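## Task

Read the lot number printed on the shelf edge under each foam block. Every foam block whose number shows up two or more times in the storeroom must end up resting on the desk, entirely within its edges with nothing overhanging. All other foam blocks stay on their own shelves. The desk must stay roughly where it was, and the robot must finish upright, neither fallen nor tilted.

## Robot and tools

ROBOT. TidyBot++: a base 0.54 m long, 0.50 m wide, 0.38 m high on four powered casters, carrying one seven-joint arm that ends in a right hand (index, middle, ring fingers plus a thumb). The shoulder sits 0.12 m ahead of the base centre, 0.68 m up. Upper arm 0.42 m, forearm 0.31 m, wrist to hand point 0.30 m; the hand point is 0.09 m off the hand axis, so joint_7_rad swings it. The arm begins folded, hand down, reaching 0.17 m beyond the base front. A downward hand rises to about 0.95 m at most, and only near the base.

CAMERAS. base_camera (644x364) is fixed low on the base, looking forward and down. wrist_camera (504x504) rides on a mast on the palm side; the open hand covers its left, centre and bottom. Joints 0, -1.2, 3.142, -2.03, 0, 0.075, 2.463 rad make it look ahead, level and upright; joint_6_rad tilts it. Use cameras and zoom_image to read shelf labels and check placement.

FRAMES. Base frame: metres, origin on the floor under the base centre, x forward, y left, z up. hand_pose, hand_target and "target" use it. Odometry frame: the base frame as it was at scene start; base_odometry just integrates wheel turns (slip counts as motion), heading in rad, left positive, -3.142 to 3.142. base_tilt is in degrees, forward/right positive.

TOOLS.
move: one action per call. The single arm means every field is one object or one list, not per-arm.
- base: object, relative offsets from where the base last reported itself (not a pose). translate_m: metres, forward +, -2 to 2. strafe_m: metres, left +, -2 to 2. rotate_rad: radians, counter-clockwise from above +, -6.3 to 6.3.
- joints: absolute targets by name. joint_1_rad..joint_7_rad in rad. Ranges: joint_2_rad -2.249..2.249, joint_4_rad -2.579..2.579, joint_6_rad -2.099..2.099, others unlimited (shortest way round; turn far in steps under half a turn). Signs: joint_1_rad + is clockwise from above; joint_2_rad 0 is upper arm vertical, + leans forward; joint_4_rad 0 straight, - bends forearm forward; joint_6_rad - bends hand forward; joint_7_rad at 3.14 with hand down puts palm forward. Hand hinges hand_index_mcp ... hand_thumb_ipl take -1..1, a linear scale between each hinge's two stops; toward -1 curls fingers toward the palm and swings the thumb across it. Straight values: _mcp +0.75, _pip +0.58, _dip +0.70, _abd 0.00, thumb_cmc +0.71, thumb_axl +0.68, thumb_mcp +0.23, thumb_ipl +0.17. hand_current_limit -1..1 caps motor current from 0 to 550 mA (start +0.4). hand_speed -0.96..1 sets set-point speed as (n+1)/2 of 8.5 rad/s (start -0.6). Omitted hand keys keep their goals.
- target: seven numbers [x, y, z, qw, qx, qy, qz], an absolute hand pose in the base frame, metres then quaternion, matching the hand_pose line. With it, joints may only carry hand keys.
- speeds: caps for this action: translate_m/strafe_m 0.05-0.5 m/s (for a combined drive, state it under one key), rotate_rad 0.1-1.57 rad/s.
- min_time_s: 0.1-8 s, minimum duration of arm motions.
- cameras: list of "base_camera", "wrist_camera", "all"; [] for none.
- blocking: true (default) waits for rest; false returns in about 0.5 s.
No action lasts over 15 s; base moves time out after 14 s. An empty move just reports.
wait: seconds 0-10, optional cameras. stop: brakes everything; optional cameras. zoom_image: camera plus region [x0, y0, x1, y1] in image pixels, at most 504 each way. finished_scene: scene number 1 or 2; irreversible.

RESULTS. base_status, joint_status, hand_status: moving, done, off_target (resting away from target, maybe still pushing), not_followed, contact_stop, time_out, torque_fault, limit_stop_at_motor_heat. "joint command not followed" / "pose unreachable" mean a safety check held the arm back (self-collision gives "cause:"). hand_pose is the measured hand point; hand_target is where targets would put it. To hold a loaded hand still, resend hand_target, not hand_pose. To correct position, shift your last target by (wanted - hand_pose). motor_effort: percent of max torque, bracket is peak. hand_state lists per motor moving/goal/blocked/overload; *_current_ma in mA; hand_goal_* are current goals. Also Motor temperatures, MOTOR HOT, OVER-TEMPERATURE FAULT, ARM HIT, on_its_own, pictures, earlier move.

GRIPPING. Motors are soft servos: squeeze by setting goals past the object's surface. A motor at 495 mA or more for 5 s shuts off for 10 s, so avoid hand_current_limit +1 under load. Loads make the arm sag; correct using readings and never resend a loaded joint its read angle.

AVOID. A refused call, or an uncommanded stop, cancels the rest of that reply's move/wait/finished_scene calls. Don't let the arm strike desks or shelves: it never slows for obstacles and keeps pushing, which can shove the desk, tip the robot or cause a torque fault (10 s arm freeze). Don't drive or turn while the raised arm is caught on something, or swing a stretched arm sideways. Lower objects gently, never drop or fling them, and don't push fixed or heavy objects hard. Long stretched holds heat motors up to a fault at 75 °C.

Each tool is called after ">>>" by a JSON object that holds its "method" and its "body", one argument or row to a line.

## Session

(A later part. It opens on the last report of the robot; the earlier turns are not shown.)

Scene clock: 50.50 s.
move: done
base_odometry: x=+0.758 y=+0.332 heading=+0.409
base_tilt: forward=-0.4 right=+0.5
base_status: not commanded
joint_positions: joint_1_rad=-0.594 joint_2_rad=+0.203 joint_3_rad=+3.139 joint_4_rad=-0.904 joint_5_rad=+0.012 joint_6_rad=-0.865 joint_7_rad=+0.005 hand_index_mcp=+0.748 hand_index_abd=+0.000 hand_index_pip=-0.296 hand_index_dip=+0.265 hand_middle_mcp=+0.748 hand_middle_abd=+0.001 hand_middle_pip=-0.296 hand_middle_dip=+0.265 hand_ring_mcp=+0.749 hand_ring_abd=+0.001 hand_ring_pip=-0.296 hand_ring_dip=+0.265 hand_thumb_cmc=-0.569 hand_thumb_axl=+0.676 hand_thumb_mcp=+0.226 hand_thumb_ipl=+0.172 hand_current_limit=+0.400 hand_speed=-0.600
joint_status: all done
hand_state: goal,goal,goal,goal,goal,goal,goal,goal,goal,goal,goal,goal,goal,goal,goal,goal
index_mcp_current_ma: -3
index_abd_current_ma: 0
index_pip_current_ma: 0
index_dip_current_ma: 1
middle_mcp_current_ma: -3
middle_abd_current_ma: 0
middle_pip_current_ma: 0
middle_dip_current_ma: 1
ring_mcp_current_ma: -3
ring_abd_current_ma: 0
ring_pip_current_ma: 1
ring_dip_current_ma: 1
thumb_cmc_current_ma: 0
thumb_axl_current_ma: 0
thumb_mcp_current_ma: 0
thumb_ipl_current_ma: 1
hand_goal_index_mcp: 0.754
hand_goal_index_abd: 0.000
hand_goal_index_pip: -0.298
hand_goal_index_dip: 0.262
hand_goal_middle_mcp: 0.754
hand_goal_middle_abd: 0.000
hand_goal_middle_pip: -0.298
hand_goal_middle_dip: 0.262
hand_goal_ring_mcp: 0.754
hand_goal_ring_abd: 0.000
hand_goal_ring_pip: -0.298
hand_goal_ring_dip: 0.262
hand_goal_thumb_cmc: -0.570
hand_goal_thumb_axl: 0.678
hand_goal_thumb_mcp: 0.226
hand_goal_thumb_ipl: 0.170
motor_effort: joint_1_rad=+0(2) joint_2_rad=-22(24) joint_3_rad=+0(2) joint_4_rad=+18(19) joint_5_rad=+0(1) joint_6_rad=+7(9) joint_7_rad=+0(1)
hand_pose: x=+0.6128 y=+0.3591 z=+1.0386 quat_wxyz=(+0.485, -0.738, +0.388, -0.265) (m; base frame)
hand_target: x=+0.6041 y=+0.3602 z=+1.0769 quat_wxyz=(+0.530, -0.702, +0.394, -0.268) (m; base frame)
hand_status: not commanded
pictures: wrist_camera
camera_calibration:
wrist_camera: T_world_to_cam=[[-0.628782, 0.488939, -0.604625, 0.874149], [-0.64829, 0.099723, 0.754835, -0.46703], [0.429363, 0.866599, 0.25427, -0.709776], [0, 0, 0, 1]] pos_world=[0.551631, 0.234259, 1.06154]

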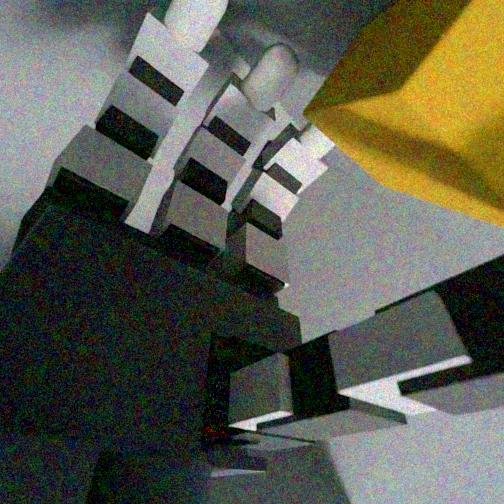

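>>> {"method": "move", "body": {
  "joints": {"joint_1_rad":-0.6,"joint_2_rad":0.135,"joint_3_rad":3.15,"joint_4_rad":-1.03,"joint_5_rad":0,"joint_6_rad":-0.70,"joint_7_rad":-0.045},
  "min_time_s": 1.5,
  "cameras": ["wrist_camera"]
}}

Scene clock: 55.13 s.
move: done
base_odometry: x=+0.758 y=+0.332 heading=+0.409
base_tilt: forward=-0.3 right=+0.4
base_status: not commanded
joint_positions: joint_1_rad=-0.594 joint_2_rad=+0.189 joint_3_rad=+3.139 joint_4_rad=-1.001 joint_5_rad=+0.012 joint_6_rad=-0.774 joint_7_rad=+0.004 hand_index_mcp=+0.748 hand_index_abd=+0.000 hand_index_pip=-0.298 hand_index_dip=+0.263 hand_middle_mcp=+0.748 hand_middle_abd=+0.001 hand_middle_pip=-0.297 hand_middle_dip=+0.264 hand_ring_mcp=+0.749 hand_ring_abd=+0.001 hand_ring_pip=-0.296 hand_ring_dip=+0.265 hand_thumb_cmc=-0.569 hand_thumb_axl=+0.676 hand_thumb_mcp=+0.226 hand_thumb_ipl=+0.172 hand_current_limit=+0.400 hand_speed=-0.600
joint_status: all done
hand_state: goal,goal,goal,goal,goal,goal,goal,goal,goal,goal,goal,goal,goal,goal,goal,goal
index_mcp_current_ma: -3
index_abd_current_ma: 0
index_pip_current_ma: 0
index_dip_current_ma: 0
middle_mcp_current_ma: -3
middle_abd_current_ma: 0
middle_pip_current_ma: 0
middle_dip_current_ma: 1
ring_mcp_current_ma: -3
ring_abd_current_ma: 0
ring_pip_current_ma: 1
ring_dip_current_ma: 1
thumb_cmc_current_ma: 0
thumb_axl_current_ma: 0
thumb_mcp_current_ma: 0
thumb_ipl_current_ma: 1
hand_goal_index_mcp: 0.754
hand_goal_index_abd: 0.000
hand_goal_index_pip: -0.298
hand_goal_index_dip: 0.262
hand_goal_middle_mcp: 0.754
hand_goal_middle_abd: 0.000
hand_goal_middle_pip: -0.298
hand_goal_middle_dip: 0.262
hand_goal_ring_mcp: 0.754
hand_goal_ring_abd: 0.000
hand_goal_ring_pip: -0.298
hand_goal_ring_dip: 0.262
hand_goal_thumb_cmc: -0.570
hand_goal_thumb_axl: 0.678
hand_goal_thumb_mcp: 0.226
hand_goal_thumb_ipl: 0.170
motor_effort: joint_1_rad=+0(2) joint_2_rad=-21(23) joint_3_rad=+1(1) joint_4_rad=+19(20) joint_5_rad=+0(2) joint_6_rad=+8(10) joint_7_rad=+0(2)
hand_pose: x=+0.6179 y=+0.3629 z=+1.0177 quat_wxyz=(+0.487, -0.736, +0.387, -0.266) (m; base frame)
hand_target: x=+0.6093 y=+0.3635 z=+1.0551 quat_wxyz=(+0.532, -0.700, +0.393, -0.269) (m; base frame)
hand_status: not commanded
pictures: wrist_camera
camera_calibration:
wrist_camera: T_world_to_cam=[[-0.625342, 0.490656, -0.606798, 0.862416], [-0.653266, 0.0961721, 0.750995, -0.440074], [0.426837, 0.86603, 0.260389, -0.714408], [0, 0, 0, 1]] pos_world=[0.556756, 0.237872, 1.03983]

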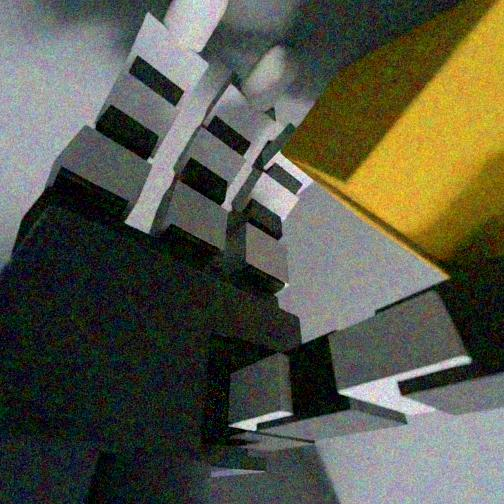

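>>> {"method": "move", "body": {
  "joints": {"hand_thumb_mcp":-0.35},
  "cameras": ["wrist_camera"]
}}

Scene clock: 56.40 s.
move: off_target
base_odometry: x=+0.758 y=+0.332 heading=+0.409
base_tilt: forward=-0.4 right=+0.4
base_status: not commanded
joint_positions: joint_1_rad=-0.594 joint_2_rad=+0.173 joint_3_rad=+3.139 joint_4_rad=-1.003 joint_5_rad=+0.012 joint_6_rad=-0.773 joint_7_rad=+0.004 hand_index_mcp=+0.782 hand_index_abd=+0.000 hand_index_pip=-0.275 hand_index_dip=+0.273 hand_middle_mcp=+0.761 hand_middle_abd=+0.000 hand_middle_pip=-0.291 hand_middle_dip=+0.264 hand_ring_mcp=+0.749 hand_ring_abd=+0.001 hand_ring_pip=-0.296 hand_ring_dip=+0.265 hand_thumb_cmc=-0.570 hand_thumb_axl=+0.678 hand_thumb_mcp=-0.160 hand_thumb_ipl=+0.195 hand_current_limit=+0.400 hand_speed=-0.600
joint_status: hand_thumb_mcp off_target (ended at -0.160, target -0.350)
hand_state: blocked,goal,blocked,goal,goal,goal,goal,goal,goal,goal,goal,goal,goal,goal,blocked,blocked
index_mcp_current_ma: 37
index_abd_current_ma: 0
index_pip_current_ma: 24
index_dip_current_ma: 7
middle_mcp_current_ma: 4
middle_abd_current_ma: 0
middle_pip_current_ma: 4
middle_dip_current_ma: 1
ring_mcp_current_ma: -3
ring_abd_current_ma: 0
ring_pip_current_ma: 1
ring_dip_current_ma: 1
thumb_cmc_current_ma: 0
thumb_axl_current_ma: 0
thumb_mcp_current_ma: 385
thumb_ipl_current_ma: 43
hand_goal_index_mcp: 0.754
hand_goal_index_abd: 0.000
hand_goal_index_pip: -0.298
hand_goal_index_dip: 0.262
hand_goal_middle_mcp: 0.754
hand_goal_middle_abd: 0.000
hand_goal_middle_pip: -0.298
hand_goal_middle_dip: 0.262
hand_goal_ring_mcp: 0.754
hand_goal_ring_abd: 0.000
hand_goal_ring_pip: -0.298
hand_goal_ring_dip: 0.262
hand_goal_thumb_cmc: -0.570
hand_goal_thumb_axl: 0.678
hand_goal_thumb_mcp: -0.350
hand_goal_thumb_ipl: 0.170
motor_effort: joint_1_rad=+0(1) joint_2_rad=-21(22) joint_3_rad=+0(1) joint_4_rad=+18(19) joint_5_rad=+1(1) joint_6_rad=+8(9) joint_7_rad=-1(1)
hand_pose: x=+0.6137 y=+0.3601 z=+1.0266 quat_wxyz=(+0.493, -0.732, +0.385, -0.269) (m; base frame)
hand_target: x=+0.6093 y=+0.3635 z=+1.0551 quat_wxyz=(+0.532, -0.700, +0.393, -0.269) (m; base frame)
hand_status: not commanded
pictures: wrist_camera
camera_calibration:
wrist_camera: T_world_to_cam=[[-0.617741, 0.49652, -0.609807, 0.862838], [-0.662392, 0.0894025, 0.743804, -0.433793], [0.423832, 0.863409, 0.273663, -0.72345], [0, 0, 0, 1]] pos_world=[0.55229, 0.234999, 1.0468]

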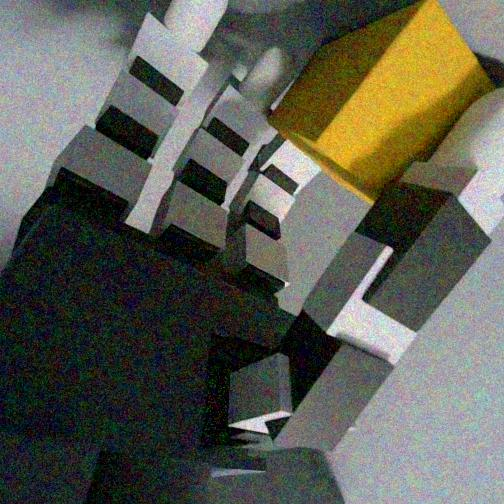

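>>> {"method": "move", "body": {
  "joints": {"hand_thumb_mcp":-0.45,"hand_middle_pip":-0.5,"hand_ring_pip":-0.5,"hand_index_pip":-0.42},
  "cameras": ["wrist_camera"]
}}

Scene clock: 57.53 s.
move: off_target
base_odometry: x=+0.758 y=+0.332 heading=+0.409
base_tilt: forward=-0.4 right=+0.4
base_status: not commanded
joint_positions: joint_1_rad=-0.594 joint_2_rad=+0.173 joint_3_rad=+3.139 joint_4_rad=-1.003 joint_5_rad=+0.012 joint_6_rad=-0.773 joint_7_rad=+0.004 hand_index_mcp=+0.803 hand_index_abd=-0.002 hand_index_pip=-0.347 hand_index_dip=+0.279 hand_middle_mcp=+0.787 hand_middle_abd=-0.006 hand_middle_pip=-0.433 hand_middle_dip=+0.269 hand_ring_mcp=+0.749 hand_ring_abd=+0.001 hand_ring_pip=-0.497 hand_ring_dip=+0.265 hand_thumb_cmc=-0.560 hand_thumb_axl=+0.685 hand_thumb_mcp=-0.160 hand_thumb_ipl=+0.216 hand_current_limit=+0.400 hand_speed=-0.600
joint_status: hand_index_pip off_target (ended at -0.347, target -0.420); hand_middle_pip off_target (ended at -0.433, target -0.500); hand_thumb_mcp off_target (ended at -0.160, target -0.450); the others done
hand_state: blocked,goal,blocked,goal,blocked,goal,blocked,goal,goal,goal,goal,goal,goal,goal,blocked,blocked
index_mcp_current_ma: 88
index_abd_current_ma: 0
index_pip_current_ma: 149
index_dip_current_ma: 15
middle_mcp_current_ma: 48
middle_abd_current_ma: -2
middle_pip_current_ma: 128
middle_dip_current_ma: 4
ring_mcp_current_ma: -3
ring_abd_current_ma: 0
ring_pip_current_ma: 1
ring_dip_current_ma: 1
thumb_cmc_current_ma: 7
thumb_axl_current_ma: 5
thumb_mcp_current_ma: 385
thumb_ipl_current_ma: 115
hand_goal_index_mcp: 0.754
hand_goal_index_abd: 0.000
hand_goal_index_pip: -0.420
hand_goal_index_dip: 0.262
hand_goal_middle_mcp: 0.754
hand_goal_middle_abd: 0.000
hand_goal_middle_pip: -0.500
hand_goal_middle_dip: 0.262
hand_goal_ring_mcp: 0.754
hand_goal_ring_abd: 0.000
hand_goal_ring_pip: -0.500
hand_goal_ring_dip: 0.262
hand_goal_thumb_cmc: -0.570
hand_goal_thumb_axl: 0.678
hand_goal_thumb_mcp: -0.450
hand_goal_thumb_ipl: 0.170
motor_effort: joint_1_rad=+0(0) joint_2_rad=-21(22) joint_3_rad=+0(1) joint_4_rad=+18(20) joint_5_rad=+0(0) joint_6_rad=+8(10) joint_7_rad=+0(1)
hand_pose: x=+0.6137 y=+0.3601 z=+1.0263 quat_wxyz=(+0.493, -0.732, +0.385, -0.269) (m; base frame)
hand_target: x=+0.6093 y=+0.3635 z=+1.0551 quat_wxyz=(+0.532, -0.700, +0.393, -0.269) (m; base frame)
hand_status: not commanded
pictures: wrist_camera
camera_calibration:
wrist_camera: T_world_to_cam=[[-0.618017, 0.496341, -0.609673, 0.862758], [-0.662078, 0.089575, 0.744063, -0.434187], [0.42392, 0.863494, 0.273257, -0.72291], [0, 0, 0, 1]] pos_world=[0.552189, 0.234899, 1.0466]

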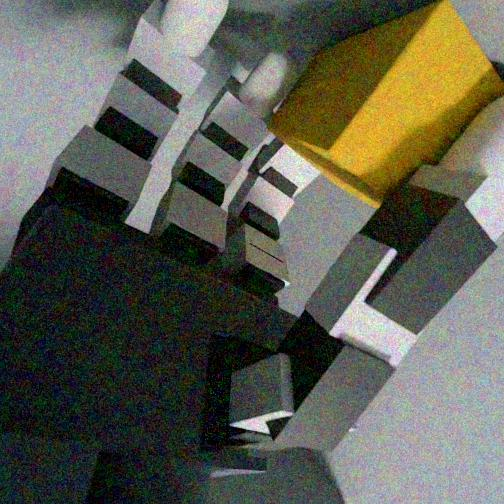

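>>> {"method": "move", "body": {
  "joints": {"joint_1_rad":-0.6,"joint_2_rad":0.22,"joint_3_rad":3.15,"joint_4_rad":-0.77,"joint_5_rad":0,"joint_6_rad":-0.99,"joint_7_rad":-0.045},
  "min_time_s": 2,
  "cameras": ["wrist_camera"]
}}

Scene clock: 60.47 s.
move: done
base_odometry: x=+0.758 y=+0.332 heading=+0.409
base_tilt: forward=-0.4 right=+0.4
base_status: not commanded
joint_positions: joint_1_rad=-0.594 joint_2_rad=+0.180 joint_3_rad=+3.139 joint_4_rad=-0.813 joint_5_rad=+0.012 joint_6_rad=-0.923 joint_7_rad=+0.004 hand_index_mcp=+0.803 hand_index_abd=-0.002 hand_index_pip=-0.347 hand_index_dip=+0.279 hand_middle_mcp=+0.787 hand_middle_abd=-0.006 hand_middle_pip=-0.434 hand_middle_dip=+0.269 hand_ring_mcp=+0.749 hand_ring_abd=+0.001 hand_ring_pip=-0.497 hand_ring_dip=+0.265 hand_thumb_cmc=-0.560 hand_thumb_axl=+0.685 hand_thumb_mcp=-0.160 hand_thumb_ipl=+0.216 hand_current_limit=+0.400 hand_speed=-0.600
joint_status: all done
hand_state: blocked,goal,blocked,goal,blocked,goal,blocked,goal,goal,goal,goal,goal,goal,goal,blocked,blocked
index_mcp_current_ma: 88
index_abd_current_ma: 0
index_pip_current_ma: 149
index_dip_current_ma: 15
middle_mcp_current_ma: 48
middle_abd_current_ma: -2
middle_pip_current_ma: 128
middle_dip_current_ma: 4
ring_mcp_current_ma: -3
ring_abd_current_ma: 0
ring_pip_current_ma: 1
ring_dip_current_ma: 1
thumb_cmc_current_ma: 7
thumb_axl_current_ma: 5
thumb_mcp_current_ma: 385
thumb_ipl_current_ma: 115
hand_goal_index_mcp: 0.754
hand_goal_index_abd: 0.000
hand_goal_index_pip: -0.420
hand_goal_index_dip: 0.262
hand_goal_middle_mcp: 0.754
hand_goal_middle_abd: 0.000
hand_goal_middle_pip: -0.500
hand_goal_middle_dip: 0.262
hand_goal_ring_mcp: 0.754
hand_goal_ring_abd: 0.000
hand_goal_ring_pip: -0.500
hand_goal_ring_dip: 0.262
hand_goal_thumb_cmc: -0.570
hand_goal_thumb_axl: 0.678
hand_goal_thumb_mcp: -0.450
hand_goal_thumb_ipl: 0.170
motor_effort: joint_1_rad=+0(2) joint_2_rad=-21(23) joint_3_rad=+0(1) joint_4_rad=+18(20) joint_5_rad=+0(2) joint_6_rad=+9(9) joint_7_rad=+0(2)
hand_pose: x=+0.5990 y=+0.3498 z=+1.0854 quat_wxyz=(+0.505, -0.723, +0.382, -0.276) (m; base frame)
hand_target: x=+0.5993 y=+0.3572 z=+1.0680 quat_wxyz=(+0.490, -0.729, +0.409, -0.248) (m; base frame)
hand_status: not commanded
pictures: wrist_camera
camera_calibration:
wrist_camera: T_world_to_cam=[[-0.600437, 0.509361, -0.616463, 0.887081], [-0.682032, 0.0762843, 0.727333, -0.452221], [0.417501, 0.857165, 0.301596, -0.748631], [0, 0, 0, 1]] pos_world=[0.536762, 0.224354, 1.10155]

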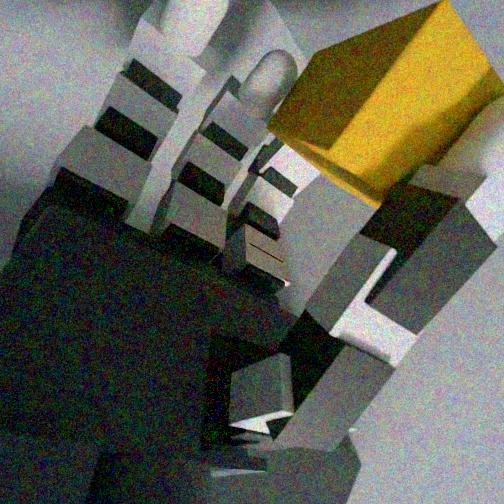

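>>> {"method": "move", "body": {
  "joints": {"joint_2_rad":-0.60,"joint_4_rad":-1.50,"joint_6_rad":-1.0},
  "min_time_s": 2,
  "cameras": ["wrist_camera"]
}}

>>> {"method": "move", "body": {
  "base": {"translate_m":-1.75,"rotate_rad":-1.571},
  "speeds": {"rotate_rad":0.5},
  "joints": {"joint_1_rad":0.0},
  "cameras": ["all"]
}}

Scene clock: 67.80 s.
move: done
base_odometry: x=+0.758 y=+0.332 heading=+0.409
base_tilt: forward=-0.4 right=+0.4
base_status: not commanded
joint_positions: joint_1_rad=-0.594 joint_2_rad=-0.581 joint_3_rad=+3.139 joint_4_rad=-1.472 joint_5_rad=+0.012 joint_6_rad=-0.936 joint_7_rad=+0.004 hand_index_mcp=+0.803 hand_index_abd=-0.002 hand_index_pip=-0.347 hand_index_dip=+0.279 hand_middle_mcp=+0.787 hand_middle_abd=-0.006 hand_middle_pip=-0.434 hand_middle_dip=+0.269 hand_ring_mcp=+0.749 hand_ring_abd=+0.001 hand_ring_pip=-0.498 hand_ring_dip=+0.265 hand_thumb_cmc=-0.560 hand_thumb_axl=+0.685 hand_thumb_mcp=-0.160 hand_thumb_ipl=+0.216 hand_current_limit=+0.400 hand_speed=-0.600
joint_status: all done
hand_state: blocked,goal,blocked,goal,blocked,goal,blocked,goal,goal,goal,goal,goal,goal,goal,blocked,blocked
index_mcp_current_ma: 88
index_abd_current_ma: 0
index_pip_current_ma: 147
index_dip_current_ma: 15
middle_mcp_current_ma: 48
middle_abd_current_ma: -2
middle_pip_current_ma: 126
middle_dip_current_ma: 4
ring_mcp_current_ma: -3
ring_abd_current_ma: 0
ring_pip_current_ma: 1
ring_dip_current_ma: 1
thumb_cmc_current_ma: 7
thumb_axl_current_ma: 5
thumb_mcp_current_ma: 385
thumb_ipl_current_ma: 116
hand_goal_index_mcp: 0.754
hand_goal_index_abd: 0.000
hand_goal_index_pip: -0.420
hand_goal_index_dip: 0.262
hand_goal_middle_mcp: 0.754
hand_goal_middle_abd: 0.000
hand_goal_middle_pip: -0.500
hand_goal_middle_dip: 0.262
hand_goal_ring_mcp: 0.754
hand_goal_ring_abd: 0.000
hand_goal_ring_pip: -0.500
hand_goal_ring_dip: 0.262
hand_goal_thumb_cmc: -0.570
hand_goal_thumb_axl: 0.678
hand_goal_thumb_mcp: -0.450
hand_goal_thumb_ipl: 0.170
motor_effort: joint_1_rad=+0(1) joint_2_rad=+2(24) joint_3_rad=+0(2) joint_4_rad=+16(20) joint_5_rad=+0(1) joint_6_rad=+9(10) joint_7_rad=-1(1)
hand_pose: x=+0.3421 y=+0.1763 z=+1.0723 quat_wxyz=(+0.536, -0.700, +0.369, -0.293) (m; base frame)
hand_target: x=+0.3257 y=+0.1708 z=+1.0478 quat_wxyz=(+0.520, -0.709, +0.399, -0.260) (m; base frame)
hand_status: not commanded
pictures: wrist_camera
camera_calibration:
wrist_camera: T_world_to_cam=[[-0.553436, 0.540001, -0.63412, 0.81067], [-0.734458, 0.042634, 0.677313, -0.52715], [0.392785, 0.840584, 0.373013, -0.554008], [0, 0, 0, 1]] pos_world=[0.27909, 0.0504025, 1.07776]

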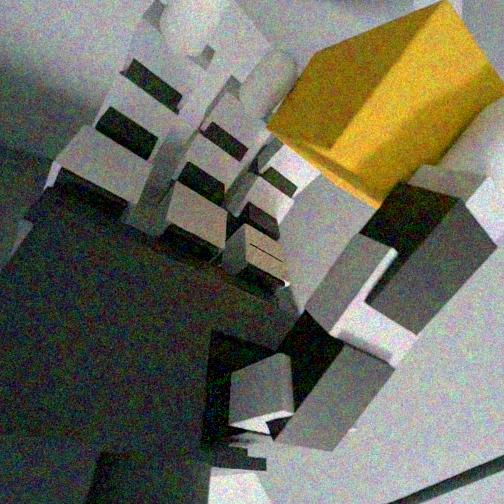

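Scene clock: 72.57 s.
move: done
base_odometry: x=-0.848 y=-0.364 heading=-1.163
base_tilt: forward=-0.3 right=+0.4
base_status: done
joint_positions: joint_1_rad=-0.016 joint_2_rad=-0.586 joint_3_rad=+3.141 joint_4_rad=-1.477 joint_5_rad=+0.012 joint_6_rad=-0.936 joint_7_rad=+0.004 hand_index_mcp=+0.804 hand_index_abd=-0.002 hand_index_pip=-0.347 hand_index_dip=+0.279 hand_middle_mcp=+0.787 hand_middle_abd=-0.007 hand_middle_pip=-0.435 hand_middle_dip=+0.269 hand_ring_mcp=+0.749 hand_ring_abd=+0.001 hand_ring_pip=-0.498 hand_ring_dip=+0.265 hand_thumb_cmc=-0.559 hand_thumb_axl=+0.685 hand_thumb_mcp=-0.160 hand_thumb_ipl=+0.216 hand_current_limit=+0.400 hand_speed=-0.600
joint_status: all done
hand_state: blocked,goal,blocked,goal,blocked,goal,blocked,goal,goal,goal,goal,goal,goal,goal,blocked,blocked
index_mcp_current_ma: 89
index_abd_current_ma: 0
index_pip_current_ma: 147
index_dip_current_ma: 15
middle_mcp_current_ma: 48
middle_abd_current_ma: -3
middle_pip_current_ma: 124
middle_dip_current_ma: 4
ring_mcp_current_ma: -3
ring_abd_current_ma: 0
ring_pip_current_ma: 1
ring_dip_current_ma: 1
thumb_cmc_current_ma: 8
thumb_axl_current_ma: 5
thumb_mcp_current_ma: 385
thumb_ipl_current_ma: 116
hand_goal_index_mcp: 0.754
hand_goal_index_abd: 0.000
hand_goal_index_pip: -0.420
hand_goal_index_dip: 0.262
hand_goal_middle_mcp: 0.754
hand_goal_middle_abd: 0.000
hand_goal_middle_pip: -0.500
hand_goal_middle_dip: 0.262
hand_goal_ring_mcp: 0.754
hand_goal_ring_abd: 0.000
hand_goal_ring_pip: -0.500
hand_goal_ring_dip: 0.262
hand_goal_thumb_cmc: -0.570
hand_goal_thumb_axl: 0.678
hand_goal_thumb_mcp: -0.450
hand_goal_thumb_ipl: 0.170
motor_effort: joint_1_rad=+0(2) joint_2_rad=+2(5) joint_3_rad=+1(4) joint_4_rad=+17(18) joint_5_rad=+0(2) joint_6_rad=+9(10) joint_7_rad=-1(1)
hand_pose: x=+0.4006 y=+0.0247 z=+1.0707 quat_wxyz=(+0.430, -0.565, +0.555, -0.433) (m; base frame)
hand_target: x=+0.3861 y=+0.0243 z=+1.0478 quat_wxyz=(+0.420, -0.559, +0.591, -0.402) (m; base frame)
hand_status: not commanded
pictures: base_camera, wrist_camera
camera_calibration:
wrist_camera: T_world_to_cam=[[-0.16816, 0.755781, -0.632865, 0.762827], [-0.590144, 0.43706, 0.678755, -0.545654], [0.78959, 0.487621, 0.372524, -0.598676], [0, 0, 0, 1]] pos_world=[0.27897, -0.0461195, 1.07615]

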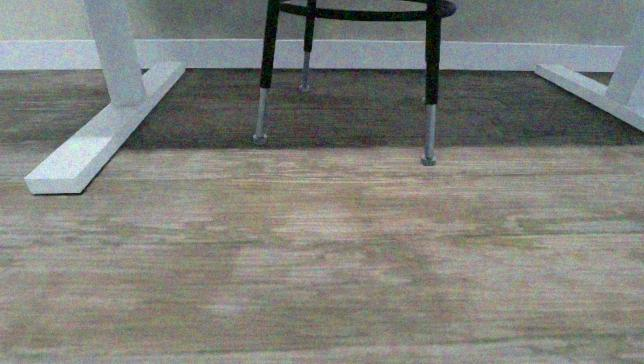

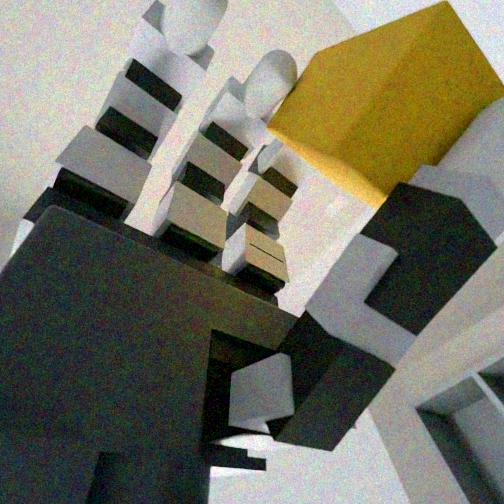

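>>> {"method": "move", "body": {
  "base": {"translate_m":0.255},
  "joints": {"joint_1_rad":0.0,"joint_2_rad":0.2,"joint_3_rad":3.142,"joint_4_rad":-1.58,"joint_5_rad":0,"joint_6_rad":-0.2,"joint_7_rad":-0.045},
  "min_time_s": 2.5,
  "cameras": ["all"]
}}

>>> {"method": "move", "body": {
  "joints": {"joint_1_rad":0.0,"joint_2_rad":0.285,"joint_3_rad":3.142,"joint_4_rad":-1.69,"joint_5_rad":0,"joint_6_rad":-0.02,"joint_7_rad":-0.045},
  "min_time_s": 2,
  "cameras": ["wrist_camera"]
}}

Scene clock: 77.77 s.
move: done
base_odometry: x=-0.747 y=-0.598 heading=-1.164
base_tilt: forward=-0.4 right=+0.5
base_status: done
joint_positions: joint_1_rad=-0.016 joint_2_rad=+0.175 joint_3_rad=+3.141 joint_4_rad=-1.556 joint_5_rad=+0.012 joint_6_rad=-0.277 joint_7_rad=+0.004 hand_index_mcp=+0.804 hand_index_abd=-0.002 hand_index_pip=-0.348 hand_index_dip=+0.279 hand_middle_mcp=+0.788 hand_middle_abd=-0.007 hand_middle_pip=-0.435 hand_middle_dip=+0.269 hand_ring_mcp=+0.749 hand_ring_abd=+0.001 hand_ring_pip=-0.498 hand_ring_dip=+0.265 hand_thumb_cmc=-0.559 hand_thumb_axl=+0.685 hand_thumb_mcp=-0.160 hand_thumb_ipl=+0.216 hand_current_limit=+0.400 hand_speed=-0.600
joint_status: all done
hand_state: blocked,goal,blocked,goal,blocked,goal,blocked,goal,goal,goal,goal,goal,goal,goal,blocked,blocked
index_mcp_current_ma: 90
index_abd_current_ma: 0
index_pip_current_ma: 146
index_dip_current_ma: 15
middle_mcp_current_ma: 49
middle_abd_current_ma: -3
middle_pip_current_ma: 123
middle_dip_current_ma: 4
ring_mcp_current_ma: -3
ring_abd_current_ma: 0
ring_pip_current_ma: 1
ring_dip_current_ma: 1
thumb_cmc_current_ma: 8
thumb_axl_current_ma: 5
thumb_mcp_current_ma: 385
thumb_ipl_current_ma: 116
hand_goal_index_mcp: 0.754
hand_goal_index_abd: 0.000
hand_goal_index_pip: -0.420
hand_goal_index_dip: 0.262
hand_goal_middle_mcp: 0.754
hand_goal_middle_abd: 0.000
hand_goal_middle_pip: -0.500
hand_goal_middle_dip: 0.262
hand_goal_ring_mcp: 0.754
hand_goal_ring_abd: 0.000
hand_goal_ring_pip: -0.500
hand_goal_ring_dip: 0.262
hand_goal_thumb_cmc: -0.570
hand_goal_thumb_axl: 0.678
hand_goal_thumb_mcp: -0.450
hand_goal_thumb_ipl: 0.170
motor_effort: joint_1_rad=+0(2) joint_2_rad=-22(25) joint_3_rad=+1(2) joint_4_rad=+19(21) joint_5_rad=+0(1) joint_6_rad=+9(10) joint_7_rad=-1(2)
hand_pose: x=+0.7391 y=+0.0317 z=+0.8410 quat_wxyz=(+0.379, -0.605, +0.588, -0.381) (m; base frame)
hand_target: x=+0.7533 y=+0.0276 z=+0.8320 quat_wxyz=(+0.397, -0.578, +0.604, -0.379) (m; base frame)
hand_status: not commanded
pictures: base_camera, wrist_camera
camera_calibration:
wrist_camera: T_world_to_cam=[[-0.2848, 0.751016, -0.595705, 0.724206], [-0.462691, 0.436555, 0.771581, -0.365284], [0.839527, 0.495373, 0.223157, -0.695193], [0, 0, 0, 1]] pos_world=[0.620873, -0.0400435, 0.868396]

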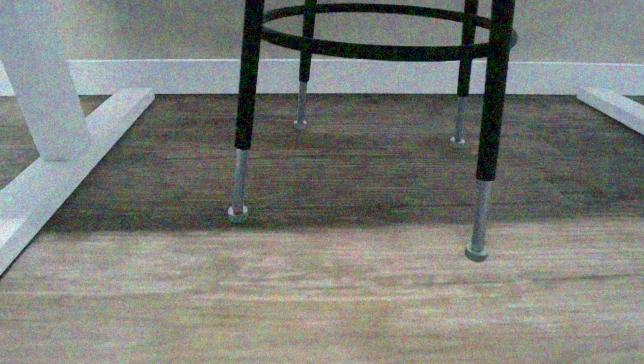

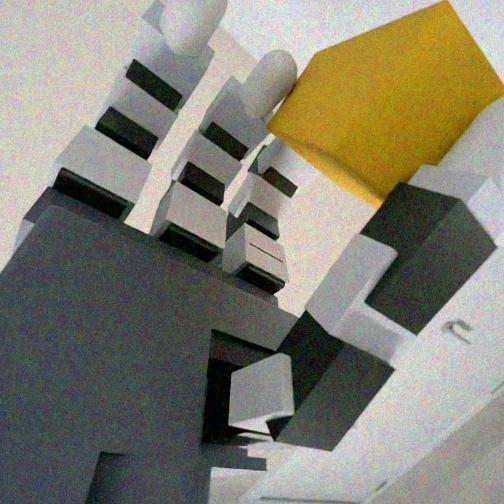

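Scene clock: 80.07 s.
move: done
base_odometry: x=-0.747 y=-0.598 heading=-1.164
base_tilt: forward=-0.4 right=+0.4
base_status: not commanded
joint_positions: joint_1_rad=-0.016 joint_2_rad=+0.246 joint_3_rad=+3.141 joint_4_rad=-1.663 joint_5_rad=+0.012 joint_6_rad=-0.096 joint_7_rad=+0.004 hand_index_mcp=+0.804 hand_index_abd=-0.002 hand_index_pip=-0.348 hand_index_dip=+0.279 hand_middle_mcp=+0.788 hand_middle_abd=-0.007 hand_middle_pip=-0.435 hand_middle_dip=+0.269 hand_ring_mcp=+0.749 hand_ring_abd=+0.001 hand_ring_pip=-0.498 hand_ring_dip=+0.265 hand_thumb_cmc=-0.559 hand_thumb_axl=+0.685 hand_thumb_mcp=-0.160 hand_thumb_ipl=+0.216 hand_current_limit=+0.400 hand_speed=-0.600
joint_status: all done
hand_state: blocked,goal,blocked,goal,blocked,goal,blocked,goal,goal,goal,goal,goal,goal,goal,blocked,blocked
index_mcp_current_ma: 90
index_abd_current_ma: 0
index_pip_current_ma: 146
index_dip_current_ma: 15
middle_mcp_current_ma: 49
middle_abd_current_ma: -3
middle_pip_current_ma: 123
middle_dip_current_ma: 4
ring_mcp_current_ma: -3
ring_abd_current_ma: 0
ring_pip_current_ma: 1
ring_dip_current_ma: 1
thumb_cmc_current_ma: 8
thumb_axl_current_ma: 5
thumb_mcp_current_ma: 385
thumb_ipl_current_ma: 116
hand_goal_index_mcp: 0.754
hand_goal_index_abd: 0.000
hand_goal_index_pip: -0.420
hand_goal_index_dip: 0.262
hand_goal_middle_mcp: 0.754
hand_goal_middle_abd: 0.000
hand_goal_middle_pip: -0.500
hand_goal_middle_dip: 0.262
hand_goal_ring_mcp: 0.754
hand_goal_ring_abd: 0.000
hand_goal_ring_pip: -0.500
hand_goal_ring_dip: 0.262
hand_goal_thumb_cmc: -0.570
hand_goal_thumb_axl: 0.678
hand_goal_thumb_mcp: -0.450
hand_goal_thumb_ipl: 0.170
motor_effort: joint_1_rad=+0(1) joint_2_rad=-23(25) joint_3_rad=+0(1) joint_4_rad=+20(21) joint_5_rad=+0(2) joint_6_rad=+7(10) joint_7_rad=-1(2)
hand_pose: x=+0.7550 y=+0.0326 z=+0.7815 quat_wxyz=(+0.380, -0.605, +0.587, -0.381) (m; base frame)
hand_target: x=+0.7666 y=+0.0276 z=+0.7615 quat_wxyz=(+0.392, -0.580, +0.607, -0.375) (m; base frame)
hand_status: not commanded
pictures: wrist_camera
camera_calibration:
wrist_camera: T_world_to_cam=[[-0.2846, 0.750758, -0.596125, 0.692923], [-0.466035, 0.435063, 0.77041, -0.308921], [0.837743, 0.497074, 0.226061, -0.696822], [0, 0, 0, 1]] pos_world=[0.636996, -0.0394448, 0.808588]

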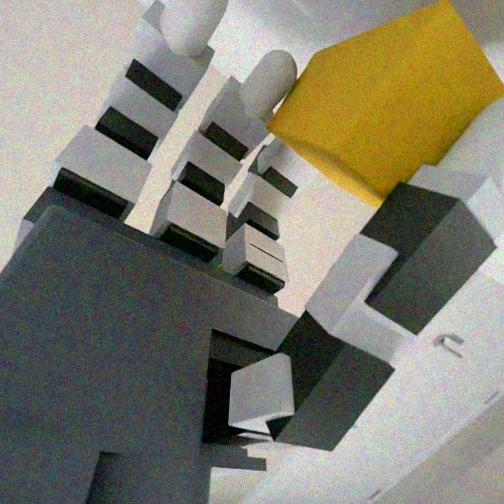

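>>> {"method": "move", "body": {
  "joints": {"joint_2_rad": 0.292, "joint_4_rad": -1.735, "joint_6_rad": 0.03},
  "min_time_s": 1
}}

>>> {"method": "move", "body": {
  "joints": {"joint_2_rad": 0.300, "joint_4_rad": -1.77, "joint_6_rad": 0.075},
  "min_time_s": 1,
  "cameras": ["all"]
}}

Scene clock: 87.80 s.
move: done
base_odometry: x=-0.747 y=-0.598 heading=-1.164
base_tilt: forward=-0.4 right=+0.4
base_status: not commanded
joint_positions: joint_1_rad=-0.016 joint_2_rad=+0.250 joint_3_rad=+3.141 joint_4_rad=-1.708 joint_5_rad=+0.012 joint_6_rad=-0.046 joint_7_rad=+0.004 hand_index_mcp=+0.804 hand_index_abd=-0.002 hand_index_pip=-0.348 hand_index_dip=+0.279 hand_middle_mcp=+0.788 hand_middle_abd=-0.007 hand_middle_pip=-0.435 hand_middle_dip=+0.269 hand_ring_mcp=+0.749 hand_ring_abd=+0.001 hand_ring_pip=-0.498 hand_ring_dip=+0.265 hand_thumb_cmc=-0.559 hand_thumb_axl=+0.685 hand_thumb_mcp=-0.160 hand_thumb_ipl=+0.216 hand_current_limit=+0.400 hand_speed=-0.600
joint_status: all done
hand_state: blocked,goal,blocked,goal,blocked,goal,blocked,goal,goal,goal,goal,goal,goal,goal,blocked,blocked
index_mcp_current_ma: 90
index_abd_current_ma: 0
index_pip_current_ma: 146
index_dip_current_ma: 15
middle_mcp_current_ma: 49
middle_abd_current_ma: -3
middle_pip_current_ma: 123
middle_dip_current_ma: 4
ring_mcp_current_ma: -3
ring_abd_current_ma: 0
ring_pip_current_ma: 1
ring_dip_current_ma: 1
thumb_cmc_current_ma: 8
thumb_axl_current_ma: 5
thumb_mcp_current_ma: 385
thumb_ipl_current_ma: 116
hand_goal_index_mcp: 0.754
hand_goal_index_abd: 0.000
hand_goal_index_pip: -0.420
hand_goal_index_dip: 0.262
hand_goal_middle_mcp: 0.754
hand_goal_middle_abd: 0.000
hand_goal_middle_pip: -0.500
hand_goal_middle_dip: 0.262
hand_goal_ring_mcp: 0.754
hand_goal_ring_abd: 0.000
hand_goal_ring_pip: -0.500
hand_goal_ring_dip: 0.262
hand_goal_thumb_cmc: -0.570
hand_goal_thumb_axl: 0.678
hand_goal_thumb_mcp: -0.450
hand_goal_thumb_ipl: 0.170
motor_effort: joint_1_rad=+0(1) joint_2_rad=-24(25) joint_3_rad=+0(1) joint_4_rad=+18(20) joint_5_rad=+0(0) joint_6_rad=+8(9) joint_7_rad=+0(1)
hand_pose: x=+0.7516 y=+0.0327 z=+0.7666 quat_wxyz=(+0.381, -0.605, +0.586, -0.381) (m; base frame)
hand_target: x=+0.7622 y=+0.0276 z=+0.7453 quat_wxyz=(+0.391, -0.581, +0.608, -0.374) (m; base frame)
hand_status: not commanded
pictures: none

Scene clock: 89.10 s.
move: done
base_odometry: x=-0.747 y=-0.598 heading=-1.164
base_tilt: forward=-0.3 right=+0.4
base_status: not commanded
joint_positions: joint_1_rad=-0.016 joint_2_rad=+0.257 joint_3_rad=+3.141 joint_4_rad=-1.741 joint_5_rad=+0.012 joint_6_rad=+0.000 joint_7_rad=+0.004 hand_index_mcp=+0.805 hand_index_abd=-0.002 hand_index_pip=-0.350 hand_index_dip=+0.279 hand_middle_mcp=+0.788 hand_middle_abd=-0.007 hand_middle_pip=-0.435 hand_middle_dip=+0.269 hand_ring_mcp=+0.749 hand_ring_abd=+0.001 hand_ring_pip=-0.498 hand_ring_dip=+0.265 hand_thumb_cmc=-0.559 hand_thumb_axl=+0.685 hand_thumb_mcp=-0.160 hand_thumb_ipl=+0.216 hand_current_limit=+0.400 hand_speed=-0.600
joint_status: all done
hand_state: blocked,goal,blocked,goal,blocked,goal,blocked,goal,goal,goal,goal,goal,goal,goal,blocked,blocked
index_mcp_current_ma: 93
index_abd_current_ma: 0
index_pip_current_ma: 139
index_dip_current_ma: 15
middle_mcp_current_ma: 49
middle_abd_current_ma: -3
middle_pip_current_ma: 123
middle_dip_current_ma: 4
ring_mcp_current_ma: -3
ring_abd_current_ma: 0
ring_pip_current_ma: 1
ring_dip_current_ma: 1
thumb_cmc_current_ma: 8
thumb_axl_current_ma: 5
thumb_mcp_current_ma: 385
thumb_ipl_current_ma: 117
hand_goal_index_mcp: 0.754
hand_goal_index_abd: 0.000
hand_goal_index_pip: -0.420
hand_goal_index_dip: 0.262
hand_goal_middle_mcp: 0.754
hand_goal_middle_abd: 0.000
hand_goal_middle_pip: -0.500
hand_goal_middle_dip: 0.262
hand_goal_ring_mcp: 0.754
hand_goal_ring_abd: 0.000
hand_goal_ring_pip: -0.500
hand_goal_ring_dip: 0.262
hand_goal_thumb_cmc: -0.570
hand_goal_thumb_axl: 0.678
hand_goal_thumb_mcp: -0.450
hand_goal_thumb_ipl: 0.170
motor_effort: joint_1_rad=+0(1) joint_2_rad=-24(25) joint_3_rad=+1(1) joint_4_rad=+18(20) joint_5_rad=+0(0) joint_6_rad=+8(9) joint_7_rad=-1(1)
hand_pose: x=+0.7507 y=+0.0328 z=+0.7560 quat_wxyz=(+0.383, -0.604, +0.585, -0.383) (m; base frame)
hand_target: x=+0.7596 y=+0.0276 z=+0.7328 quat_wxyz=(+0.392, -0.580, +0.607, -0.375) (m; base frame)
hand_status: not commanded
pictures: base_camera, wrist_camera
camera_calibration:
wrist_camera: T_world_to_cam=[[-0.281131, 0.750833, -0.597675, 0.674821], [-0.47191, 0.434131, 0.767353, -0.284677], [0.835623, 0.497776, 0.232278, -0.690565], [0, 0, 0, 1]] pos_world=[0.632423, -0.0393444, 0.782174]

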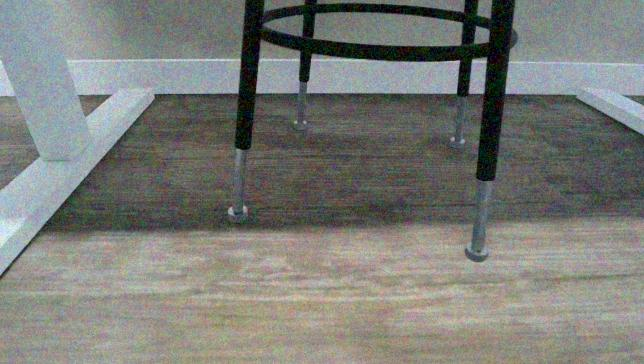

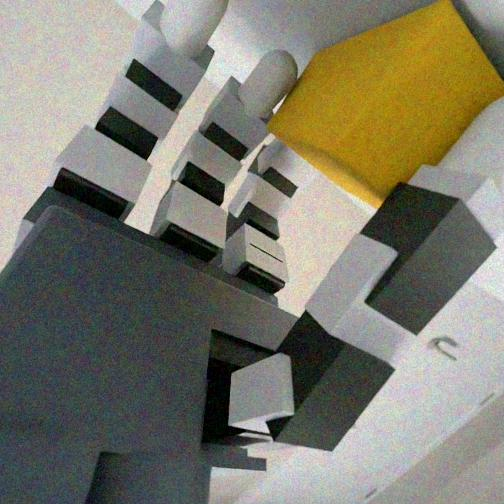

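>>> {"method": "move", "body": {
  "joints": {"joint_2_rad": 0.306, "joint_4_rad": -1.79, "joint_6_rad": 0.095},
  "min_time_s": 0.7
}}

>>> {"method": "move", "body": {
  "joints": {"joint_2_rad": 0.312, "joint_4_rad": -1.81, "joint_6_rad": 0.11},
  "min_time_s": 0.7
}}

Scene clock: 90.67 s.
move: done
base_odometry: x=-0.747 y=-0.598 heading=-1.164
base_tilt: forward=-0.3 right=+0.4
base_status: not commanded
joint_positions: joint_1_rad=-0.015 joint_2_rad=+0.257 joint_3_rad=+3.141 joint_4_rad=-1.756 joint_5_rad=+0.012 joint_6_rad=+0.026 joint_7_rad=+0.004 hand_index_mcp=+0.808 hand_index_abd=-0.002 hand_index_pip=-0.359 hand_index_dip=+0.279 hand_middle_mcp=+0.788 hand_middle_abd=-0.007 hand_middle_pip=-0.441 hand_middle_dip=+0.269 hand_ring_mcp=+0.749 hand_ring_abd=+0.001 hand_ring_pip=-0.498 hand_ring_dip=+0.265 hand_thumb_cmc=-0.559 hand_thumb_axl=+0.685 hand_thumb_mcp=-0.160 hand_thumb_ipl=+0.219 hand_current_limit=+0.400 hand_speed=-0.600
joint_status: all done
hand_state: blocked,goal,blocked,goal,blocked,goal,blocked,goal,goal,goal,goal,goal,goal,goal,blocked,blocked
index_mcp_current_ma: 103
index_abd_current_ma: 0
index_pip_current_ma: 113
index_dip_current_ma: 15
middle_mcp_current_ma: 49
middle_abd_current_ma: -3
middle_pip_current_ma: 107
middle_dip_current_ma: 4
ring_mcp_current_ma: -3
ring_abd_current_ma: 0
ring_pip_current_ma: 1
ring_dip_current_ma: 1
thumb_cmc_current_ma: 8
thumb_axl_current_ma: 5
thumb_mcp_current_ma: 385
thumb_ipl_current_ma: 127
hand_goal_index_mcp: 0.754
hand_goal_index_abd: 0.000
hand_goal_index_pip: -0.420
hand_goal_index_dip: 0.262
hand_goal_middle_mcp: 0.754
hand_goal_middle_abd: 0.000
hand_goal_middle_pip: -0.500
hand_goal_middle_dip: 0.262
hand_goal_ring_mcp: 0.754
hand_goal_ring_abd: 0.000
hand_goal_ring_pip: -0.500
hand_goal_ring_dip: 0.262
hand_goal_thumb_cmc: -0.570
hand_goal_thumb_axl: 0.678
hand_goal_thumb_mcp: -0.450
hand_goal_thumb_ipl: 0.170
motor_effort: joint_1_rad=+0(0) joint_2_rad=-22(24) joint_3_rad=+0(1) joint_4_rad=+17(19) joint_5_rad=+0(1) joint_6_rad=+9(9) joint_7_rad=+0(1)
hand_pose: x=+0.7510 y=+0.0326 z=+0.7543 quat_wxyz=(+0.386, -0.602, +0.583, -0.386) (m; base frame)
hand_target: x=+0.7568 y=+0.0276 z=+0.7234 quat_wxyz=(+0.390, -0.582, +0.609, -0.373) (m; base frame)
hand_status: not commanded
pictures: none

Scene clock: 91.67 s.
move: done
base_odometry: x=-0.747 y=-0.598 heading=-1.164
base_tilt: forward=-0.3 right=+0.5
base_status: not commanded
joint_positions: joint_1_rad=-0.015 joint_2_rad=+0.257 joint_3_rad=+3.141 joint_4_rad=-1.768 joint_5_rad=+0.012 joint_6_rad=+0.047 joint_7_rad=+0.003 hand_index_mcp=+0.809 hand_index_abd=-0.002 hand_index_pip=-0.364 hand_index_dip=+0.278 hand_middle_mcp=+0.788 hand_middle_abd=-0.007 hand_middle_pip=-0.449 hand_middle_dip=+0.269 hand_ring_mcp=+0.749 hand_ring_abd=+0.001 hand_ring_pip=-0.498 hand_ring_dip=+0.265 hand_thumb_cmc=-0.559 hand_thumb_axl=+0.685 hand_thumb_mcp=-0.160 hand_thumb_ipl=+0.222 hand_current_limit=+0.400 hand_speed=-0.600
joint_status: all done
hand_state: blocked,goal,blocked,goal,blocked,goal,blocked,goal,goal,goal,goal,goal,goal,goal,blocked,blocked
index_mcp_current_ma: 105
index_abd_current_ma: 0
index_pip_current_ma: 99
index_dip_current_ma: 14
middle_mcp_current_ma: 49
middle_abd_current_ma: -3
middle_pip_current_ma: 84
middle_dip_current_ma: 4
ring_mcp_current_ma: -3
ring_abd_current_ma: 0
ring_pip_current_ma: 1
ring_dip_current_ma: 1
thumb_cmc_current_ma: 8
thumb_axl_current_ma: 5
thumb_mcp_current_ma: 385
thumb_ipl_current_ma: 137
hand_goal_index_mcp: 0.754
hand_goal_index_abd: 0.000
hand_goal_index_pip: -0.420
hand_goal_index_dip: 0.262
hand_goal_middle_mcp: 0.754
hand_goal_middle_abd: 0.000
hand_goal_middle_pip: -0.500
hand_goal_middle_dip: 0.262
hand_goal_ring_mcp: 0.754
hand_goal_ring_abd: 0.000
hand_goal_ring_pip: -0.500
hand_goal_ring_dip: 0.262
hand_goal_thumb_cmc: -0.570
hand_goal_thumb_axl: 0.678
hand_goal_thumb_mcp: -0.450
hand_goal_thumb_ipl: 0.170
motor_effort: joint_1_rad=+0(1) joint_2_rad=-19(22) joint_3_rad=+0(1) joint_4_rad=+16(18) joint_5_rad=+0(1) joint_6_rad=+7(8) joint_7_rad=+0(1)
hand_pose: x=+0.7512 y=+0.0327 z=+0.7532 quat_wxyz=(+0.389, -0.600, +0.581, -0.389) (m; base frame)
hand_target: x=+0.7527 y=+0.0276 z=+0.7130 quat_wxyz=(+0.387, -0.584, +0.611, -0.370) (m; base frame)
hand_status: not commanded
pictures: none

>>> {"method": "move", "body": {
  "joints": {"hand_thumb_mcp": 0.1, "hand_index_pip": -0.2, "hand_middle_pip": -0.2, "hand_ring_pip": -0.2}
}}

>>> {"method": "move", "body": {
  "joints": {"joint_2_rad": 0.22, "joint_4_rad": -1.50, "joint_6_rad": -0.25},
  "min_time_s": 2,
  "cameras": ["wrist_camera"]
}}

Scene clock: 93.10 s.
move: done
base_odometry: x=-0.747 y=-0.598 heading=-1.164
base_tilt: forward=-0.3 right=+0.4
base_status: not commanded
joint_positions: joint_1_rad=-0.015 joint_2_rad=+0.262 joint_3_rad=+3.141 joint_4_rad=-1.772 joint_5_rad=+0.012 joint_6_rad=+0.061 joint_7_rad=+0.001 hand_index_mcp=+0.748 hand_index_abd=-0.002 hand_index_pip=-0.204 hand_index_dip=+0.265 hand_middle_mcp=+0.748 hand_middle_abd=-0.003 hand_middle_pip=-0.204 hand_middle_dip=+0.265 hand_ring_mcp=+0.748 hand_ring_abd=+0.001 hand_ring_pip=-0.204 hand_ring_dip=+0.265 hand_thumb_cmc=-0.568 hand_thumb_axl=+0.680 hand_thumb_mcp=+0.087 hand_thumb_ipl=+0.165 hand_current_limit=+0.400 hand_speed=-0.600
joint_status: all done
hand_state: goal,goal,goal,goal,goal,goal,goal,goal,goal,goal,goal,goal,goal,goal,goal,goal
index_mcp_current_ma: -3
index_abd_current_ma: 0
index_pip_current_ma: -1
index_dip_current_ma: 1
middle_mcp_current_ma: -3
middle_abd_current_ma: -1
middle_pip_current_ma: -1
middle_dip_current_ma: 1
ring_mcp_current_ma: -3
ring_abd_current_ma: 0
ring_pip_current_ma: -1
ring_dip_current_ma: 1
thumb_cmc_current_ma: 1
thumb_axl_current_ma: 1
thumb_mcp_current_ma: -15
thumb_ipl_current_ma: -3
hand_goal_index_mcp: 0.754
hand_goal_index_abd: 0.000
hand_goal_index_pip: -0.200
hand_goal_index_dip: 0.262
hand_goal_middle_mcp: 0.754
hand_goal_middle_abd: 0.000
hand_goal_middle_pip: -0.200
hand_goal_middle_dip: 0.262
hand_goal_ring_mcp: 0.754
hand_goal_ring_abd: 0.000
hand_goal_ring_pip: -0.200
hand_goal_ring_dip: 0.262
hand_goal_thumb_cmc: -0.570
hand_goal_thumb_axl: 0.678
hand_goal_thumb_mcp: 0.100
hand_goal_thumb_ipl: 0.170
motor_effort: joint_1_rad=+0(1) joint_2_rad=-20(22) joint_3_rad=+1(1) joint_4_rad=+14(17) joint_5_rad=+1(1) joint_6_rad=+5(9) joint_7_rad=+1(1)
hand_pose: x=+0.7529 y=+0.0329 z=+0.7514 quat_wxyz=(+0.391, -0.598, +0.581, -0.390) (m; base frame)
hand_target: x=+0.7527 y=+0.0276 z=+0.7130 quat_wxyz=(+0.387, -0.584, +0.611, -0.370) (m; base frame)
hand_status: not commanded
pictures: none

Scene clock: 95.70 s.
move: done
base_odometry: x=-0.747 y=-0.598 heading=-1.164
base_tilt: forward=-0.3 right=+0.4
base_status: not commanded
joint_positions: joint_1_rad=-0.015 joint_2_rad=+0.262 joint_3_rad=+3.141 joint_4_rad=-1.542 joint_5_rad=+0.012 joint_6_rad=-0.183 joint_7_rad=+0.001 hand_index_mcp=+0.748 hand_index_abd=-0.002 hand_index_pip=-0.204 hand_index_dip=+0.265 hand_middle_mcp=+0.748 hand_middle_abd=-0.003 hand_middle_pip=-0.204 hand_middle_dip=+0.265 hand_ring_mcp=+0.748 hand_ring_abd=+0.001 hand_ring_pip=-0.204 hand_ring_dip=+0.265 hand_thumb_cmc=-0.568 hand_thumb_axl=+0.680 hand_thumb_mcp=+0.097 hand_thumb_ipl=+0.168 hand_current_limit=+0.400 hand_speed=-0.600
joint_status: all done
hand_state: goal,goal,goal,goal,goal,goal,goal,goal,goal,goal,goal,goal,goal,goal,goal,goal
index_mcp_current_ma: -3
index_abd_current_ma: 0
index_pip_current_ma: -1
index_dip_current_ma: 1
middle_mcp_current_ma: -3
middle_abd_current_ma: -1
middle_pip_current_ma: -1
middle_dip_current_ma: 1
ring_mcp_current_ma: -3
ring_abd_current_ma: 0
ring_pip_current_ma: -1
ring_dip_current_ma: 1
thumb_cmc_current_ma: 1
thumb_axl_current_ma: 1
thumb_mcp_current_ma: -2
thumb_ipl_current_ma: -1
hand_goal_index_mcp: 0.754
hand_goal_index_abd: 0.000
hand_goal_index_pip: -0.200
hand_goal_index_dip: 0.262
hand_goal_middle_mcp: 0.754
hand_goal_middle_abd: 0.000
hand_goal_middle_pip: -0.200
hand_goal_middle_dip: 0.262
hand_goal_ring_mcp: 0.754
hand_goal_ring_abd: 0.000
hand_goal_ring_pip: -0.200
hand_goal_ring_dip: 0.262
hand_goal_thumb_cmc: -0.570
hand_goal_thumb_axl: 0.678
hand_goal_thumb_mcp: 0.100
hand_goal_thumb_ipl: 0.170
motor_effort: joint_1_rad=+0(1) joint_2_rad=-25(26) joint_3_rad=+0(1) joint_4_rad=+19(20) joint_5_rad=+0(1) joint_6_rad=+8(9) joint_7_rad=+0(1)
hand_pose: x=+0.7747 y=+0.0324 z=+0.8156 quat_wxyz=(+0.386, -0.601, +0.584, -0.386) (m; base frame)
hand_target: x=+0.7669 y=+0.0276 z=+0.8513 quat_wxyz=(+0.400, -0.576, +0.602, -0.382) (m; base frame)
hand_status: not commanded
pictures: wrist_camera
camera_calibration:
wrist_camera: T_world_to_cam=[[-0.271987, 0.752983, -0.599199, 0.711558], [-0.478356, 0.434497, 0.763144, -0.310448], [0.834984, 0.494196, 0.242016, -0.731631], [0, 0, 0, 1]] pos_world=[0.65593, -0.0393338, 0.840348]

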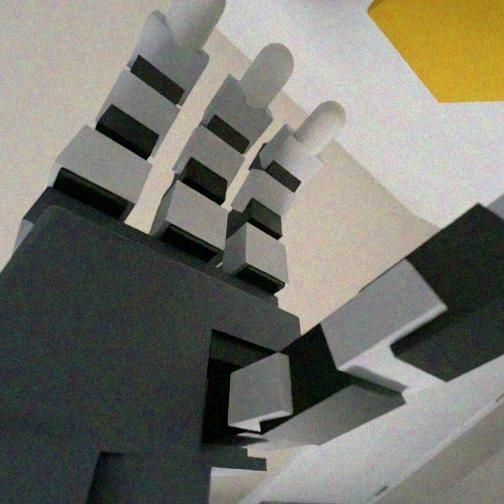

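>>> {"method": "move", "body": {
  "joints": {"joint_2_rad": 0.1, "joint_4_rad": -1.42, "joint_6_rad": -0.4},
  "min_time_s": 1
}}

>>> {"method": "move", "body": {
  "base": {"translate_m": -0.4},
  "joints": {"joint_2_rad": -0.60, "joint_4_rad": -1.50, "joint_6_rad": -1.0, "joint_1_rad": 0},
  "cameras": ["all"]
}}

Scene clock: 98.67 s.
move: done
base_odometry: x=-0.747 y=-0.598 heading=-1.164
base_tilt: forward=-0.3 right=+0.4
base_status: not commanded
joint_positions: joint_1_rad=-0.015 joint_2_rad=+0.142 joint_3_rad=+3.141 joint_4_rad=-1.461 joint_5_rad=+0.012 joint_6_rad=-0.334 joint_7_rad=+0.001 hand_index_mcp=+0.748 hand_index_abd=-0.002 hand_index_pip=-0.204 hand_index_dip=+0.265 hand_middle_mcp=+0.748 hand_middle_abd=-0.003 hand_middle_pip=-0.204 hand_middle_dip=+0.265 hand_ring_mcp=+0.748 hand_ring_abd=+0.001 hand_ring_pip=-0.204 hand_ring_dip=+0.265 hand_thumb_cmc=-0.568 hand_thumb_axl=+0.680 hand_thumb_mcp=+0.097 hand_thumb_ipl=+0.168 hand_current_limit=+0.400 hand_speed=-0.600
joint_status: all done
hand_state: goal,goal,goal,goal,goal,goal,goal,goal,goal,goal,goal,goal,goal,goal,goal,goal
index_mcp_current_ma: -3
index_abd_current_ma: 0
index_pip_current_ma: -1
index_dip_current_ma: 1
middle_mcp_current_ma: -3
middle_abd_current_ma: -1
middle_pip_current_ma: -1
middle_dip_current_ma: 1
ring_mcp_current_ma: -3
ring_abd_current_ma: 0
ring_pip_current_ma: -1
ring_dip_current_ma: 1
thumb_cmc_current_ma: 1
thumb_axl_current_ma: 1
thumb_mcp_current_ma: -1
thumb_ipl_current_ma: -1
hand_goal_index_mcp: 0.754
hand_goal_index_abd: 0.000
hand_goal_index_pip: -0.200
hand_goal_index_dip: 0.262
hand_goal_middle_mcp: 0.754
hand_goal_middle_abd: 0.000
hand_goal_middle_pip: -0.200
hand_goal_middle_dip: 0.262
hand_goal_ring_mcp: 0.754
hand_goal_ring_abd: 0.000
hand_goal_ring_pip: -0.200
hand_goal_ring_dip: 0.262
hand_goal_thumb_cmc: -0.570
hand_goal_thumb_axl: 0.678
hand_goal_thumb_mcp: 0.100
hand_goal_thumb_ipl: 0.170
motor_effort: joint_1_rad=+0(1) joint_2_rad=-21(27) joint_3_rad=+0(1) joint_4_rad=+20(21) joint_5_rad=+0(0) joint_6_rad=+9(10) joint_7_rad=+0(1)
hand_pose: x=+0.7433 y=+0.0314 z=+0.9003 quat_wxyz=(+0.400, -0.590, +0.575, -0.401) (m; base frame)
hand_target: x=+0.7295 y=+0.0276 z=+0.9345 quat_wxyz=(+0.414, -0.566, +0.592, -0.396) (m; base frame)
hand_status: not commanded
pictures: none

Scene clock: 100.90 s.
move: done
base_odometry: x=-0.906 y=-0.231 heading=-1.165
base_tilt: forward=-0.5 right=+0.5
base_status: done
joint_positions: joint_1_rad=-0.013 joint_2_rad=-0.600 joint_3_rad=+3.141 joint_4_rad=-1.472 joint_5_rad=+0.012 joint_6_rad=-0.931 joint_7_rad=+0.001 hand_index_mcp=+0.747 hand_index_abd=-0.002 hand_index_pip=-0.203 hand_index_dip=+0.265 hand_middle_mcp=+0.747 hand_middle_abd=-0.003 hand_middle_pip=-0.203 hand_middle_dip=+0.265 hand_ring_mcp=+0.748 hand_ring_abd=+0.001 hand_ring_pip=-0.203 hand_ring_dip=+0.265 hand_thumb_cmc=-0.569 hand_thumb_axl=+0.680 hand_thumb_mcp=+0.099 hand_thumb_ipl=+0.168 hand_current_limit=+0.400 hand_speed=-0.600
joint_status: all done
hand_state: goal,goal,goal,goal,goal,goal,goal,goal,goal,goal,goal,goal,goal,goal,goal,goal
index_mcp_current_ma: -4
index_abd_current_ma: 0
index_pip_current_ma: -1
index_dip_current_ma: 1
middle_mcp_current_ma: -4
middle_abd_current_ma: -1
middle_pip_current_ma: -1
middle_dip_current_ma: 1
ring_mcp_current_ma: -3
ring_abd_current_ma: 0
ring_pip_current_ma: -1
ring_dip_current_ma: 1
thumb_cmc_current_ma: 0
thumb_axl_current_ma: 1
thumb_mcp_current_ma: 0
thumb_ipl_current_ma: -1
hand_goal_index_mcp: 0.754
hand_goal_index_abd: 0.000
hand_goal_index_pip: -0.200
hand_goal_index_dip: 0.262
hand_goal_middle_mcp: 0.754
hand_goal_middle_abd: 0.000
hand_goal_middle_pip: -0.200
hand_goal_middle_dip: 0.262
hand_goal_ring_mcp: 0.754
hand_goal_ring_abd: 0.000
hand_goal_ring_pip: -0.200
hand_goal_ring_dip: 0.262
hand_goal_thumb_cmc: -0.570
hand_goal_thumb_axl: 0.678
hand_goal_thumb_mcp: 0.100
hand_goal_thumb_ipl: 0.170
motor_effort: joint_1_rad=+0(3) joint_2_rad=+3(26) joint_3_rad=+1(3) joint_4_rad=+16(22) joint_5_rad=+0(1) joint_6_rad=+9(10) joint_7_rad=-1(1)
hand_pose: x=+0.3959 y=+0.0240 z=+1.0788 quat_wxyz=(+0.437, -0.558, +0.551, -0.440) (m; base frame)
hand_target: x=+0.3858 y=+0.0277 z=+1.0477 quat_wxyz=(+0.420, -0.562, +0.588, -0.402) (m; base frame)
hand_status: not commanded
pictures: base_camera, wrist_camera
camera_calibration:
wrist_camera: T_world_to_cam=[[-0.14997, 0.758185, -0.634558, 0.762216], [-0.605013, 0.437243, 0.665416, -0.533364], [0.781964, 0.483708, 0.393138, -0.616661], [0, 0, 0, 1]] pos_world=[0.273825, -0.0464071, 1.08101]

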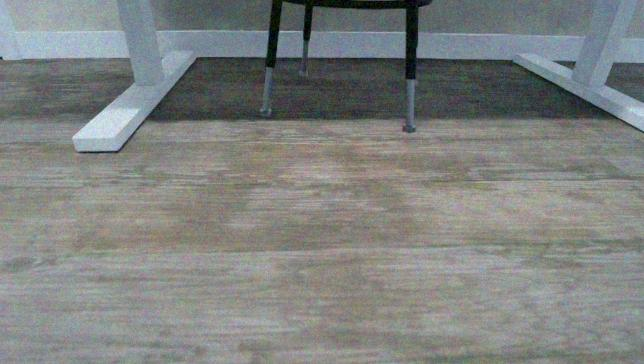

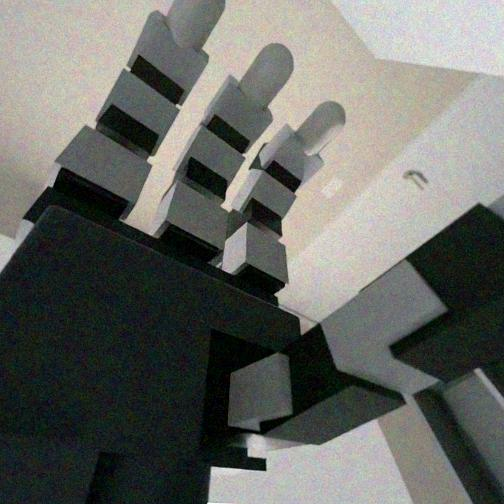

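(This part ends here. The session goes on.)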